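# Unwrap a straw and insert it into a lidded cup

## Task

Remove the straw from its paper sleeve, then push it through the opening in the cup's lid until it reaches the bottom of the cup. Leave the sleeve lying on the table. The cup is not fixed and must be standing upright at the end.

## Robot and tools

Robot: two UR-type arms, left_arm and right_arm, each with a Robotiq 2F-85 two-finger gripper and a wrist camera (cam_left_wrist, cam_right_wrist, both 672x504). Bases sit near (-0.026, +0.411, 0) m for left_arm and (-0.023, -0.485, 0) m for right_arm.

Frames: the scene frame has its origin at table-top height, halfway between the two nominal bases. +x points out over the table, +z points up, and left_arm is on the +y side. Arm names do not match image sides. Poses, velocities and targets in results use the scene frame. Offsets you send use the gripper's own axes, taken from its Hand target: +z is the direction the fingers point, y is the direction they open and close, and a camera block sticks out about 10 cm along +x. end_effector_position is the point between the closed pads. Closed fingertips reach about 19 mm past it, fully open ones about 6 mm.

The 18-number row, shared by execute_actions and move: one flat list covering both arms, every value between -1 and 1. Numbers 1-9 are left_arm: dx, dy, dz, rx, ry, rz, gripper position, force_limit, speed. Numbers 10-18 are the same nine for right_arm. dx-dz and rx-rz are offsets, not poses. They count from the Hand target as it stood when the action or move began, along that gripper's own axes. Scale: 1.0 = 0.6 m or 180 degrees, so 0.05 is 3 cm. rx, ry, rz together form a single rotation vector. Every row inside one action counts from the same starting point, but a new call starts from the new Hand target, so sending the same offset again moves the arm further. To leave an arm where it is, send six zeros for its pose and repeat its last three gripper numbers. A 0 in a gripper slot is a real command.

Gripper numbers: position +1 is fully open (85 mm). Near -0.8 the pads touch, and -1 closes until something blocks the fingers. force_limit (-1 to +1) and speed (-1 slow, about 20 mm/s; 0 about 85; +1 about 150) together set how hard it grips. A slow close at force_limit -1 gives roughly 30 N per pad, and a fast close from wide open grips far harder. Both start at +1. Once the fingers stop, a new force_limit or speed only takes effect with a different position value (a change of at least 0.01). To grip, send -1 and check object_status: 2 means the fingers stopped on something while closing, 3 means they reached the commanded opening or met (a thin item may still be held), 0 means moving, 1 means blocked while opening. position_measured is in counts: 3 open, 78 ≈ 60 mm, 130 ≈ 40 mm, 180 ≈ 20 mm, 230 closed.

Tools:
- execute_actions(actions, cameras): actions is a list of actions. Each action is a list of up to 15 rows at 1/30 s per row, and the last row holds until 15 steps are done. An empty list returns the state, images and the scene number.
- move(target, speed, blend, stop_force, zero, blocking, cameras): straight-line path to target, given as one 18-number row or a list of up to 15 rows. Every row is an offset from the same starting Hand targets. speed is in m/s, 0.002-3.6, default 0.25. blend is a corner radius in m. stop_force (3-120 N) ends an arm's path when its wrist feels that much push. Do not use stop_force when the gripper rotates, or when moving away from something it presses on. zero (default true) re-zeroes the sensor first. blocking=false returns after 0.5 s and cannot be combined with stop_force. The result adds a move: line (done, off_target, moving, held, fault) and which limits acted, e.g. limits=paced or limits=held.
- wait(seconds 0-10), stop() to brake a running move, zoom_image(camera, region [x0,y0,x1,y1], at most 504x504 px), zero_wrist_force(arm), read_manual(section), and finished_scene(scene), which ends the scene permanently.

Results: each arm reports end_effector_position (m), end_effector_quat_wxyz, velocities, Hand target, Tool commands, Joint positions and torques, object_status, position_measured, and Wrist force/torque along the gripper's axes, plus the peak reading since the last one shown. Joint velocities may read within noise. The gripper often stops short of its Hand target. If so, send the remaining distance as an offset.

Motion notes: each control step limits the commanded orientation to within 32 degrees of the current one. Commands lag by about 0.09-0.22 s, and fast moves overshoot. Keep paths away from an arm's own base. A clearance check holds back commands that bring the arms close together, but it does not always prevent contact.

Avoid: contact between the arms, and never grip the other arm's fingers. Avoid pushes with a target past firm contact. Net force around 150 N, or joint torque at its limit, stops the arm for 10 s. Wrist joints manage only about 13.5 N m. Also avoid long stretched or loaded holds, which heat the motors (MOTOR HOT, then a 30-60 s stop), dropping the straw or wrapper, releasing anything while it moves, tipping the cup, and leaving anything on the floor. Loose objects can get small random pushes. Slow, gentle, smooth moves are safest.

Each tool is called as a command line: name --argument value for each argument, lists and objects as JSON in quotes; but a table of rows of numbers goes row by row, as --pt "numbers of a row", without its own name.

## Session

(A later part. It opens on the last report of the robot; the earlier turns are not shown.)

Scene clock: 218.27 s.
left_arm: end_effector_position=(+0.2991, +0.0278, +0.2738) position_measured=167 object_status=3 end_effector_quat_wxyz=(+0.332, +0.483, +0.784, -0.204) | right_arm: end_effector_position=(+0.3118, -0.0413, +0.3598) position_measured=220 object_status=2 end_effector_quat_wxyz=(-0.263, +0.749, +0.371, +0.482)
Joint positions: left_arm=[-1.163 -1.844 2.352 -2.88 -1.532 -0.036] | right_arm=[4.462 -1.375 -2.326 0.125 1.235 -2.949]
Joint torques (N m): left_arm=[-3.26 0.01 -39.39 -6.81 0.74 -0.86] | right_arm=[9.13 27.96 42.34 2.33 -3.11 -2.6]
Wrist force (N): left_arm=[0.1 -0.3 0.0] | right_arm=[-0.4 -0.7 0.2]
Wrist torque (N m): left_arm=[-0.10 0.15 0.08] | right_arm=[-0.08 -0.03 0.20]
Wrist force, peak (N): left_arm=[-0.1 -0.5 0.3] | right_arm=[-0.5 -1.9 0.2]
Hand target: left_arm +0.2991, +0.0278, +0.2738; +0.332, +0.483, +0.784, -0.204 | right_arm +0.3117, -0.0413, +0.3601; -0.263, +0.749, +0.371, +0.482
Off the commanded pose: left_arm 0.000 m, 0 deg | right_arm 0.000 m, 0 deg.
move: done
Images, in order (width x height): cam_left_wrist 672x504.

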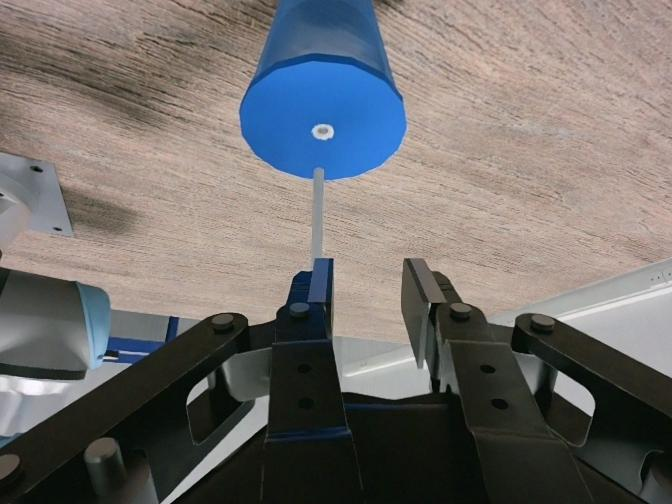

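move --target '[-0.0238,0.0717,0.0247,0.1458,0,0.141,-0.3,0.2,-0.8,0,0,0,0,0,0,-1,0.5,-1]' --speed 0.25 --cameras '["cam_left_wrist"]'

zoom_image --camera "cam_left_wrist" --region '[260, 110, 410, 260]'

Scene clock: 225.37 s.
left_arm: end_effector_position=(+0.3468, +0.0288, +0.2738) position_measured=167 object_status=3 end_effector_quat_wxyz=(+0.251, +0.704, +0.594, -0.298) | right_arm: end_effector_position=(+0.3117, -0.0413, +0.3601) position_measured=220 object_status=2 end_effector_quat_wxyz=(-0.263, +0.749, +0.371, +0.482)
Joint positions: left_arm=[-0.768 -1.575 2.064 -2.583 -2.209 0.804] | right_arm=[4.462 -1.375 -2.326 0.125 1.235 -2.949]
Joint torques (N m): left_arm=[-3.98 -38.31 -5.9 -4.43 -1.16 1.34] | right_arm=[8.57 31.43 41.56 2.77 -2.94 -2.07]
Wrist force (N): left_arm=[-0.1 -0.2 0.1] | right_arm=[-0.5 -0.5 0.3]
Wrist torque (N m): left_arm=[-0.09 0.17 -0.01] | right_arm=[-0.05 -0.02 0.20]
Wrist force, peak (N): left_arm=[-1.5 -2.5 -0.1] | right_arm=[-0.5 -0.9 0.5]
Hand target: left_arm +0.3467, +0.0288, +0.2738; +0.251, +0.704, +0.593, -0.298 | right_arm +0.3117, -0.0413, +0.3601; -0.263, +0.749, +0.371, +0.482
Off the commanded pose: left_arm 0.000 m, 0 deg | right_arm 0.000 m, 0 deg.
move: done
Images, in order (width x height): cam_left_wrist 672x504.

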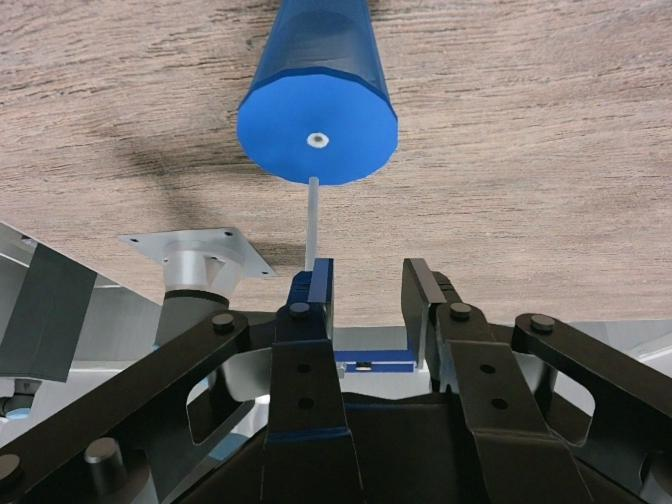

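Scaled by 3.360.

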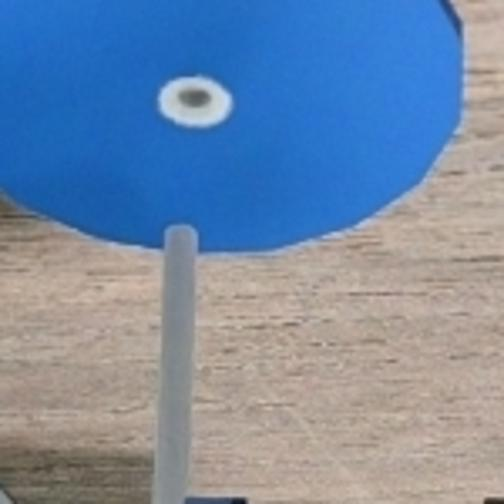

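move --target '[-0.0105,-0.0778,0.0108,-0.1458,0,-0.141,-0.3,0.2,-0.8,-0.0192,0.0035,0.0183,0.002,0.0032,0.0043,-1,0.5,-1]' --speed 0.25 --cameras '["cam_left_wrist"]'

zoom_image --camera "cam_left_wrist" --region '[260, 110, 410, 260]'

Scene clock: 245.63 s.
left_arm: end_effector_position=(+0.2992, +0.0279, +0.2737) position_measured=167 object_status=3 end_effector_quat_wxyz=(+0.332, +0.483, +0.784, -0.204) | right_arm: end_effector_position=(+0.3162, -0.0377, +0.3449) position_measured=220 object_status=2 end_effector_quat_wxyz=(-0.271, +0.748, +0.366, +0.483)
Joint positions: left_arm=[-1.163 -1.843 2.352 -2.88 -1.533 -0.035] | right_arm=[4.447 -1.425 -2.342 0.206 1.253 -2.946]
Joint torques (N m): left_arm=[-4.84 -1.18 -38.67 -6.53 1.8 -1.69] | right_arm=[-0.92 29.97 15.78 0.4 -0.71 1.39]
Wrist force (N): left_arm=[0.0 -0.1 0.0] | right_arm=[-0.3 -0.5 0.5]
Wrist torque (N m): left_arm=[-0.06 0.17 0.08] | right_arm=[-0.06 -0.05 0.19]
Wrist force, peak (N): left_arm=[4.3 2.5 -2.8] | right_arm=[-0.8 -0.9 0.7]
Hand target: left_arm +0.2992, +0.0278, +0.2737; +0.332, +0.483, +0.784, -0.204 | right_arm +0.3162, -0.0377, +0.3451; -0.271, +0.748, +0.366, +0.483
Off the commanded pose: left_arm 0.000 m, 0 deg | right_arm 0.000 m, 0 deg.
move: done
Images, in order (width x height): cam_left_wrist 672x504.

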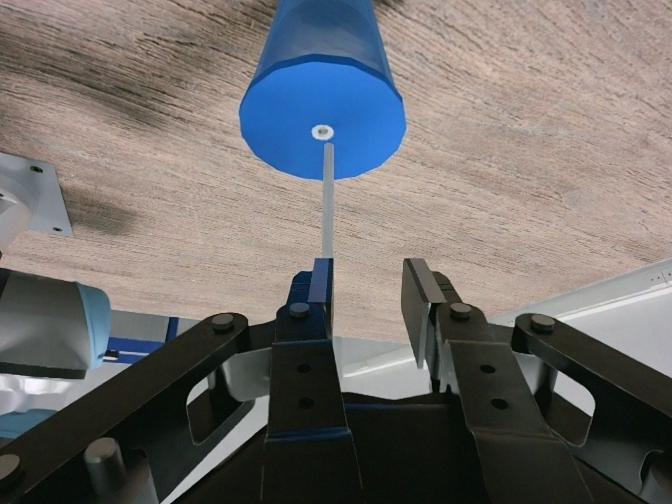

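Scaled by 3.360.

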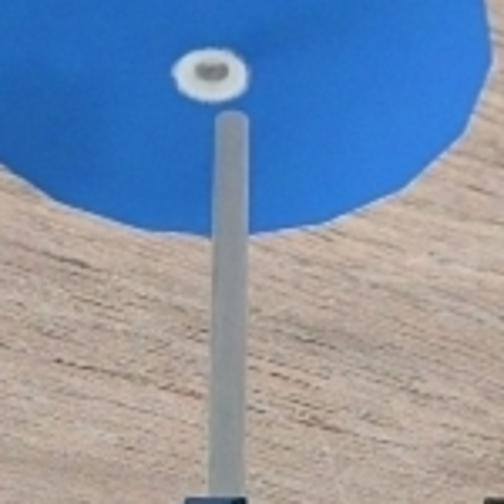

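move --target '[0,0,0,0,0,0,-0.3,0.2,-0.8,-0.0037,0.005,-0.0093,0,0,0,-1,0.5,-1]' --speed 0.05 --cameras '["cam_left_wrist"]'

zoom_image --camera "cam_left_wrist" --region '[260, 90, 410, 240]'

Scene clock: 254.67 s.
left_arm: end_effector_position=(+0.2992, +0.0278, +0.2737) position_measured=167 object_status=3 end_effector_quat_wxyz=(+0.332, +0.483, +0.784, -0.204) | right_arm: end_effector_position=(+0.3151, -0.0445, +0.3450) position_measured=220 object_status=2 end_effector_quat_wxyz=(-0.271, +0.748, +0.366, +0.483)
Joint positions: left_arm=[-1.163 -1.843 2.352 -2.88 -1.532 -0.035] | right_arm=[4.445 -1.407 -2.356 0.203 1.255 -2.947]
Joint torques (N m): left_arm=[-4.5 0.37 -39.66 -6.76 0.97 -1.01] | right_arm=[-8.45 7.81 21.4 0.95 1.66 -2.33]
Wrist force (N): left_arm=[0.2 -0.2 0.2] | right_arm=[-0.3 -0.6 0.4]
Wrist torque (N m): left_arm=[-0.09 0.13 0.08] | right_arm=[-0.08 -0.04 0.20]
Wrist force, peak (N): left_arm=[0.3 -0.5 0.0] | right_arm=[-0.6 -0.5 0.7]
Hand target: left_arm +0.2992, +0.0278, +0.2737; +0.332, +0.483, +0.784, -0.204 | right_arm +0.3151, -0.0443, +0.3450; -0.271, +0.748, +0.366, +0.483
Off the commanded pose: left_arm 0.000 m, 0 deg | right_arm 0.000 m, 0 deg.
move: done
Images, in order (width x height): cam_left_wrist 672x504.

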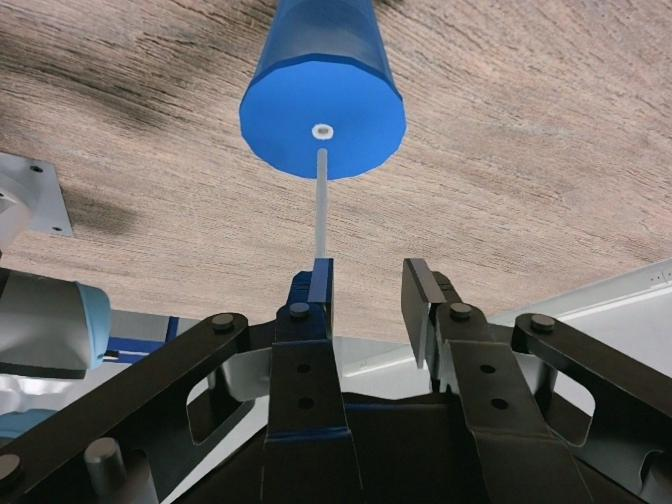

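Scaled by 3.360.

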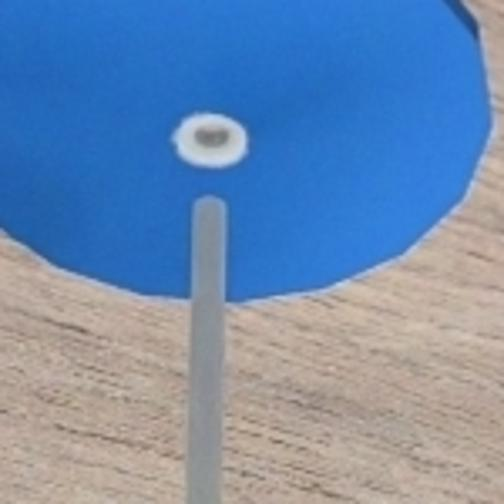

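move --target '[-0.0238,0.0717,0.0247,0.1458,0,0.141,-0.3,0.2,-0.8,0,0,0,0,0,0,-1,0.5,-1]' --speed 0.25 --cameras '["cam_left_wrist"]'

zoom_image --camera "cam_left_wrist" --region '[260, 90, 410, 240]'

Scene clock: 259.43 s.
left_arm: end_effector_position=(+0.3470, +0.0288, +0.2738) position_measured=167 object_status=3 end_effector_quat_wxyz=(+0.251, +0.704, +0.594, -0.298) end_effector_velocity=(+0.000, +0.000, +0.000) end_effector_angular_velocity=(-0.001, -0.004, -0.004) | right_arm: end_effector_position=(+0.3151, -0.0443, +0.3450) position_measured=220 object_status=2 end_effector_quat_wxyz=(-0.271, +0.748, +0.366, +0.483)
Joint positions: left_arm=[-0.768 -1.574 2.064 -2.582 -2.209 0.804] | right_arm=[4.445 -1.408 -2.356 0.203 1.255 -2.947]
Joint velocities: left_arm=[0 -0.001 0 0 0 0.005] | right_arm=[within noise]
Joint torques (N m): left_arm=[-3.34 -37.57 -6.68 -4.26 -1.03 1.28] | right_arm=[7.61 0.17 35.62 4.98 -2.46 1.8]
Wrist force (N): left_arm=[0.0 -0.2 0.2] | right_arm=[-0.3 -0.4 0.4]
Wrist torque (N m): left_arm=[-0.09 0.17 -0.01] | right_arm=[-0.04 -0.05 0.20]
Wrist force, peak (N): left_arm=[-1.4 -2.6 -0.3] | right_arm=[-0.5 -0.8 0.6]
Hand target: left_arm +0.3469, +0.0288, +0.2737; +0.251, +0.704, +0.593, -0.298 | right_arm +0.3151, -0.0443, +0.3450; -0.271, +0.748, +0.366, +0.483
Off the commanded pose: left_arm 0.000 m, 0 deg | right_arm 0.000 m, 0 deg.
move: done
Images, in order (width x height): cam_left_wrist 672x504.

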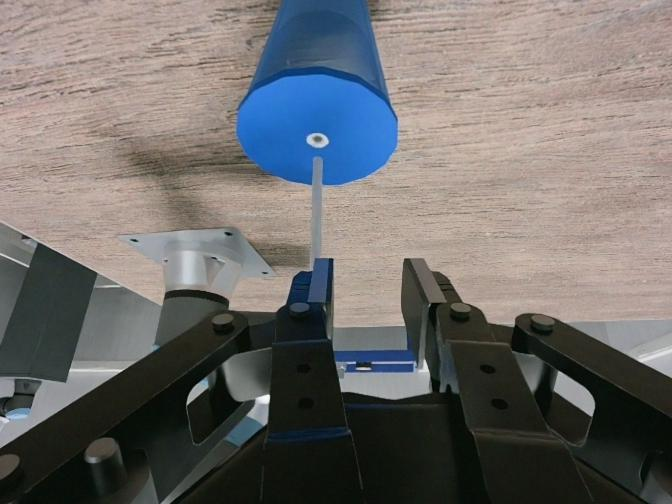

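Scaled by 3.360.

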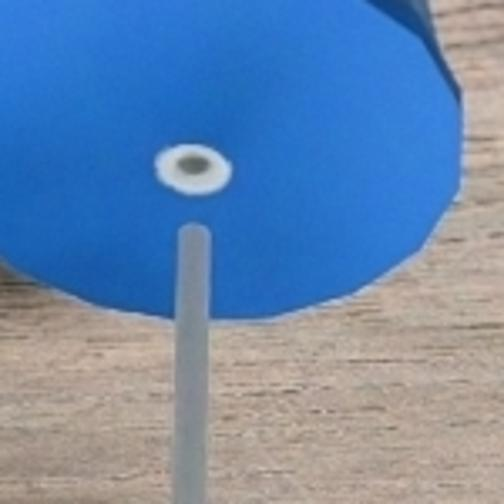

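move --target '[0,0,0,0,0,0,-0.3,0.2,-0.8,-0.0457,0.0013,0.0205,0,0,0,-1,0.5,-1]' --speed 0.02 --stop_force 4 --cameras '["cam_left_wrist"]'

zoom_image --camera "cam_left_wrist" --region '[260, 90, 410, 240]'

Scene clock: 267.63 s.
left_arm: end_effector_position=(+0.3469, +0.0288, +0.2737) position_measured=167 object_status=3 end_effector_quat_wxyz=(+0.251, +0.704, +0.593, -0.298) | right_arm: end_effector_position=(+0.3150, -0.0438, +0.3295) position_measured=220 object_status=2 end_effector_quat_wxyz=(-0.271, +0.748, +0.366, +0.483)
Joint positions: left_arm=[-0.768 -1.574 2.064 -2.582 -2.209 0.805] | right_arm=[4.445 -1.44 -2.379 0.259 1.254 -2.947]
Joint torques (N m): left_arm=[-6.26 -38.19 -6.34 -4.16 -1.8 -1.25] | right_arm=[-5.98 34.15 39.65 5.58 1.8 0.18]
Wrist force (N): left_arm=[0.0 -0.3 0.2] | right_arm=[-0.6 -0.8 0.6]
Wrist torque (N m): left_arm=[-0.09 0.16 -0.01] | right_arm=[0.00 -0.02 0.27]
Wrist force, peak (N): left_arm=[0.4 -0.5 -0.1] | right_arm=[4.1 -1.0 -1.7]
Hand target: left_arm +0.3469, +0.0288, +0.2737; +0.251, +0.704, +0.593, -0.298 | right_arm +0.3150, -0.0438, +0.3295; -0.271, +0.748, +0.366, +0.483 (not the last commanded pose)
Off the commanded pose: left_arm 0.000 m, 0 deg | right_arm 0.015 m, 0 deg.
move: contact (right_arm)
Images, in order (width x height): cam_left_wrist 672x504.

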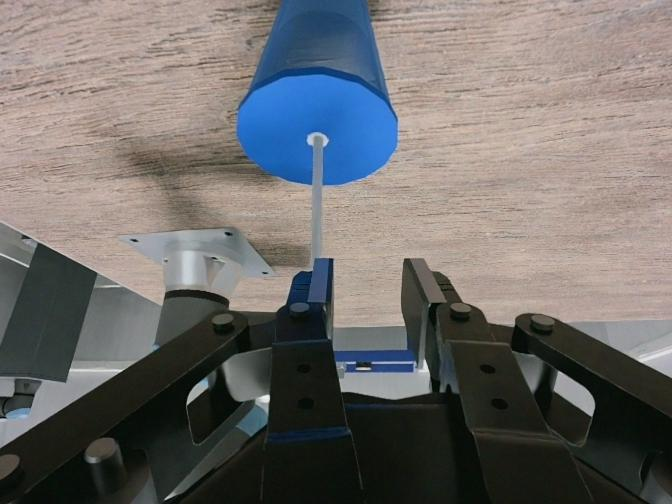

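Scaled by 3.360.

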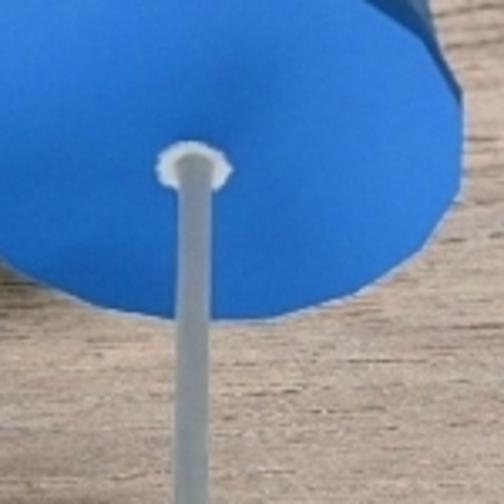

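move --target '[0,0,0,0,0,0,-0.3,0.2,-0.8,-0.0307,0.0017,0.0129,0,0,0,-1,0.5,-1]' --speed 0.02 --stop_force 8 --cameras '["cam_left_wrist"]'

zoom_image --camera "cam_left_wrist" --region '[260, 90, 410, 240]'

Scene clock: 271.77 s.
left_arm: end_effector_position=(+0.3469, +0.0288, +0.2737) position_measured=167 object_status=3 end_effector_quat_wxyz=(+0.251, +0.704, +0.593, -0.298) | right_arm: end_effector_position=(+0.3150, -0.0438, +0.3095) position_measured=220 object_status=2 end_effector_quat_wxyz=(-0.271, +0.748, +0.366, +0.483)
Joint positions: left_arm=[-0.768 -1.574 2.064 -2.582 -2.209 0.804] | right_arm=[4.446 -1.486 -2.409 0.333 1.254 -2.947]
Joint torques (N m): left_arm=[-5.75 -37.21 -8.15 -6.23 0.41 -1.68] | right_arm=[8.69 34.21 32.8 0.57 -2.84 1.84]
Wrist force (N): left_arm=[0.2 -0.5 0.3] | right_arm=[-0.3 -1.1 0.7]
Wrist torque (N m): left_arm=[-0.13 0.14 -0.01] | right_arm=[0.03 0.02 0.30]
Wrist force, peak (N): left_arm=[0.2 -0.5 0.3] | right_arm=[0.5 -1.6 0.2]
Hand target: left_arm +0.3469, +0.0288, +0.2737; +0.251, +0.704, +0.593, -0.298 | right_arm +0.3150, -0.0438, +0.3095; -0.271, +0.748, +0.366, +0.483
Off the commanded pose: left_arm 0.000 m, 0 deg | right_arm 0.000 m, 0 deg.
move: done
Images, in order (width x height): cam_left_wrist 672x504.

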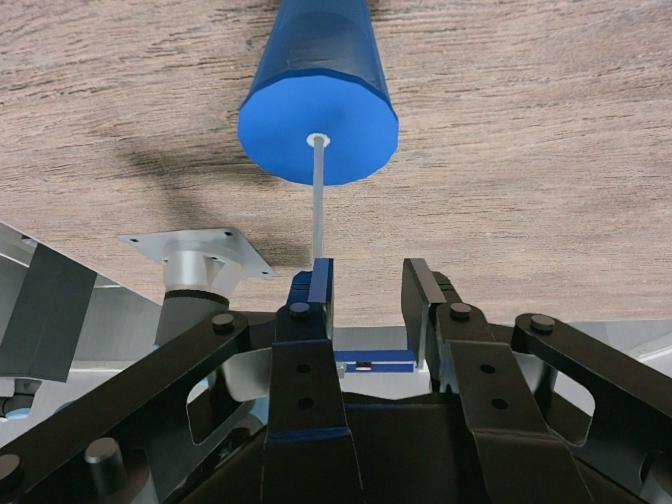

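Scaled by 3.360.

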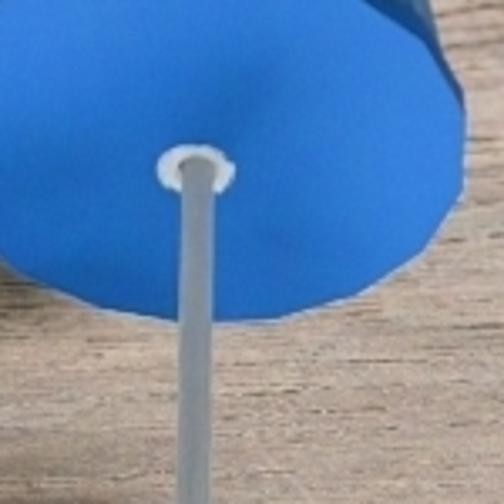

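move --target '[0,0,-0.25,0,0,0,-0.3,0.2,-0.8,-0.1228,0.0068,0.0516,0,0,0,-1,0.5,-1]' --speed 0.055 --stop_force 10 --cameras '["cam_left_wrist"]'

Scene clock: 279.67 s.
left_arm: end_effector_position=(+0.3651, +0.1350, +0.3782) position_measured=167 object_status=3 end_effector_quat_wxyz=(+0.251, +0.704, +0.593, -0.298) | right_arm: end_effector_position=(+0.3149, -0.0437, +0.2295) position_measured=220 object_status=2 end_effector_quat_wxyz=(-0.271, +0.748, +0.366, +0.483)
Joint positions: left_arm=[-0.54 -1.735 1.887 -2.073 -2.306 1.071] | right_arm=[4.446 -1.72 -2.496 0.655 1.254 -2.947]
Joint torques (N m): left_arm=[-7.27 -5.6 -8 -5.88 1.15 -1.8] | right_arm=[6.32 42.01 24.79 0.61 -2.83 -2.61]
Wrist force (N): left_arm=[0.2 -0.3 -0.1] | right_arm=[-0.4 -1.3 0.9]
Wrist torque (N m): left_arm=[-0.11 0.13 -0.02] | right_arm=[-0.09 -0.04 0.24]
Wrist force, peak (N): left_arm=[-0.3 -0.6 1.8] | right_arm=[0.6 -1.7 0.6]
Hand target: left_arm +0.3651, +0.1350, +0.3782; +0.251, +0.704, +0.593, -0.298 | right_arm +0.3149, -0.0437, +0.2295; -0.271, +0.748, +0.366, +0.483
Off the commanded pose: left_arm 0.000 m, 0 deg | right_arm 0.000 m, 0 deg.
move: done
Images, in order (width x height): cam_left_wrist 672x504.

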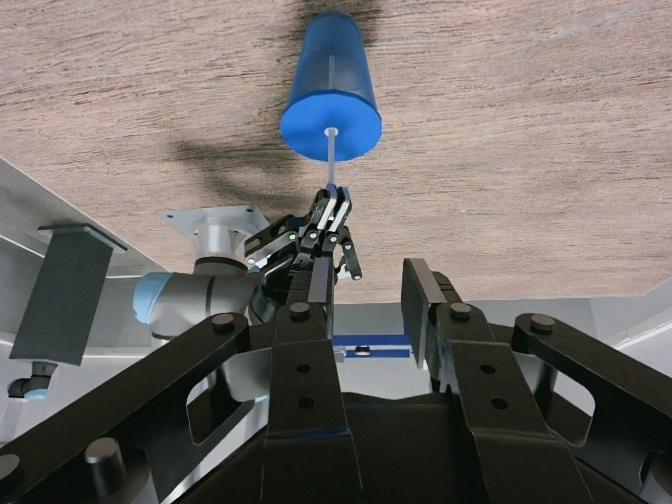

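move --target '[0,0,0,0,0,0,-0.3,0.2,-0.8,-0.0614,0.0034,0.0258,0,0,0,-1,0.5,-1]' --speed 0.015 --stop_force 5 --cameras '["cam_left_wrist"]'

zoom_image --camera "cam_left_wrist" --region '[230, 0, 430, 200]'

Scene clock: 285.33 s.
left_arm: end_effector_position=(+0.3651, +0.1350, +0.3782) position_measured=167 object_status=3 end_effector_quat_wxyz=(+0.251, +0.704, +0.593, -0.298) | right_arm: end_effector_position=(+0.3149, -0.0437, +0.1994) position_measured=220 object_status=2 end_effector_quat_wxyz=(-0.271, +0.748, +0.366, +0.483)
Joint positions: left_arm=[-0.54 -1.735 1.887 -2.073 -2.306 1.071] | right_arm=[4.446 -1.828 -2.514 0.781 1.254 -2.947]
Joint torques (N m): left_arm=[-6.7 -5.65 -7.56 -5.29 1.1 -1.73] | right_arm=[7.59 41.16 18.68 3.74 -0.51 1.61]
Wrist force (N): left_arm=[0.3 -0.3 -0.1] | right_arm=[3.6 -2.1 -0.4]
Wrist torque (N m): left_arm=[-0.11 0.11 -0.02] | right_arm=[-0.01 -0.06 0.29]
Wrist force, peak (N): left_arm=[0.3 -0.6 -0.3] | right_arm=[9.0 -2.5 -2.5]
Hand target: left_arm +0.3651, +0.1350, +0.3782; +0.251, +0.704, +0.593, -0.298 | right_arm +0.3149, -0.0437, +0.1995; -0.271, +0.748, +0.366, +0.483 (not the last commanded pose)
Off the commanded pose: left_arm 0.000 m, 0 deg | right_arm 0.010 m, 0 deg.
move: contact (right_arm)
Images, in order (width x height): cam_left_wrist 672x504.

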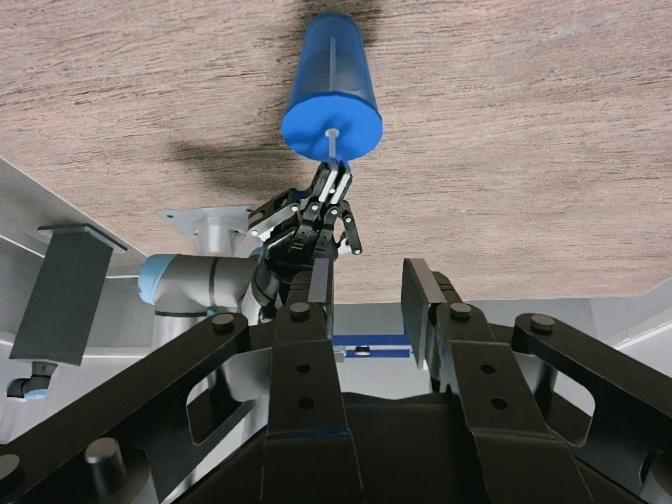

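Scaled by 2.520.

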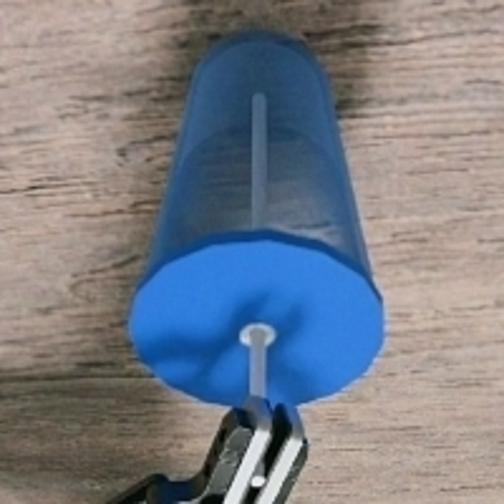

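move --pt "0 0 0 0 0 0 -0.3 0.2 -0.8 0 0 0 0 0 0 -0.4 0.5 -1" --pt "0 0 0 0 0 0 -0.3 0.2 -0.8 0 0 -0.2 0 0 0 -0.4 0.5 -1" --speed 0.08 --cameras '["all"]'

zoom_image --camera "cam_left_wrist" --region '[230, 0, 430, 200]'

Scene clock: 290.97 s.
left_arm: end_effector_position=(+0.3651, +0.1350, +0.3782) position_measured=167 object_status=3 end_effector_quat_wxyz=(+0.251, +0.704, +0.593, -0.298) | right_arm: end_effector_position=(+0.2519, -0.1348, +0.2458) position_measured=179 object_status=3 end_effector_quat_wxyz=(-0.271, +0.748, +0.366, +0.483)
Joint positions: left_arm=[-0.54 -1.735 1.887 -2.073 -2.306 1.071] | right_arm=[4.66 -1.297 -2.78 0.476 1.06 -2.847]
Joint torques (N m): left_arm=[-6.84 -5.37 -7.29 -4.9 1.06 -1.73] | right_arm=[-8.11 3.17 33.08 4.94 1.83 -2.66]
Wrist force (N): left_arm=[0.2 -0.5 -0.1] | right_arm=[-0.4 -0.5 0.7]
Wrist torque (N m): left_arm=[-0.15 0.13 -0.02] | right_arm=[-0.05 -0.02 0.19]
Wrist force, peak (N): left_arm=[0.5 -0.6 -0.1] | right_arm=[4.1 -2.3 -0.8]
Hand target: left_arm +0.3651, +0.1350, +0.3782; +0.251, +0.704, +0.593, -0.298 | right_arm +0.2519, -0.1347, +0.2459; -0.271, +0.748, +0.366, +0.483
Off the commanded pose: left_arm 0.000 m, 0 deg | right_arm 0.000 m, 0 deg.
move: done

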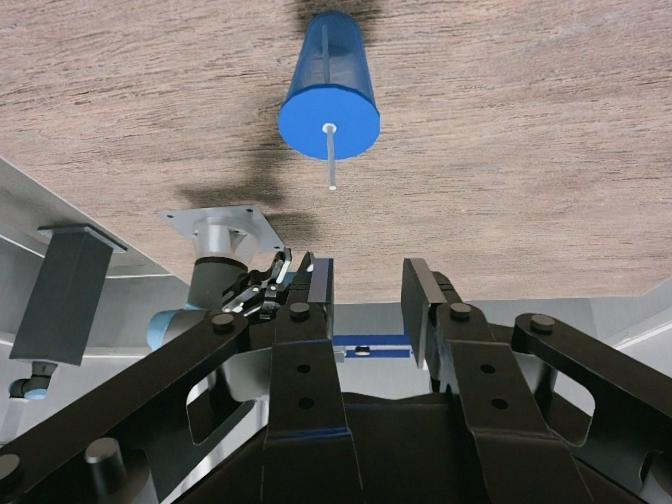

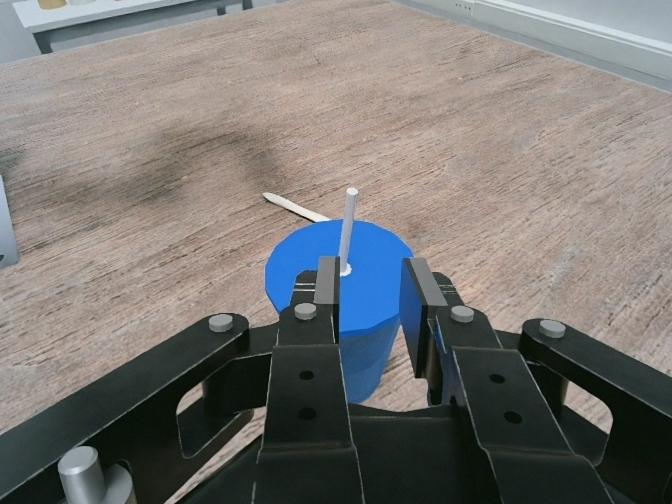

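Scaled by 2.520.

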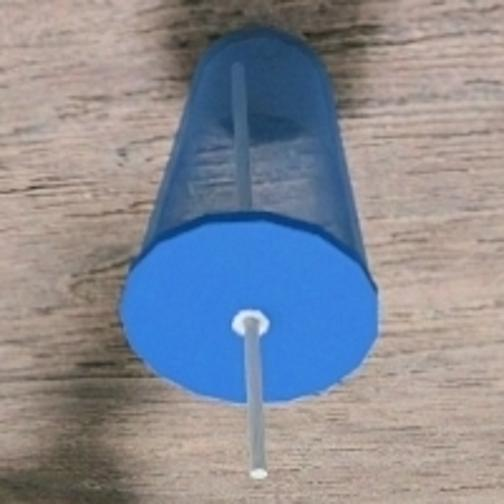

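finished_scene --scene 2

The scene is finished: the task was done.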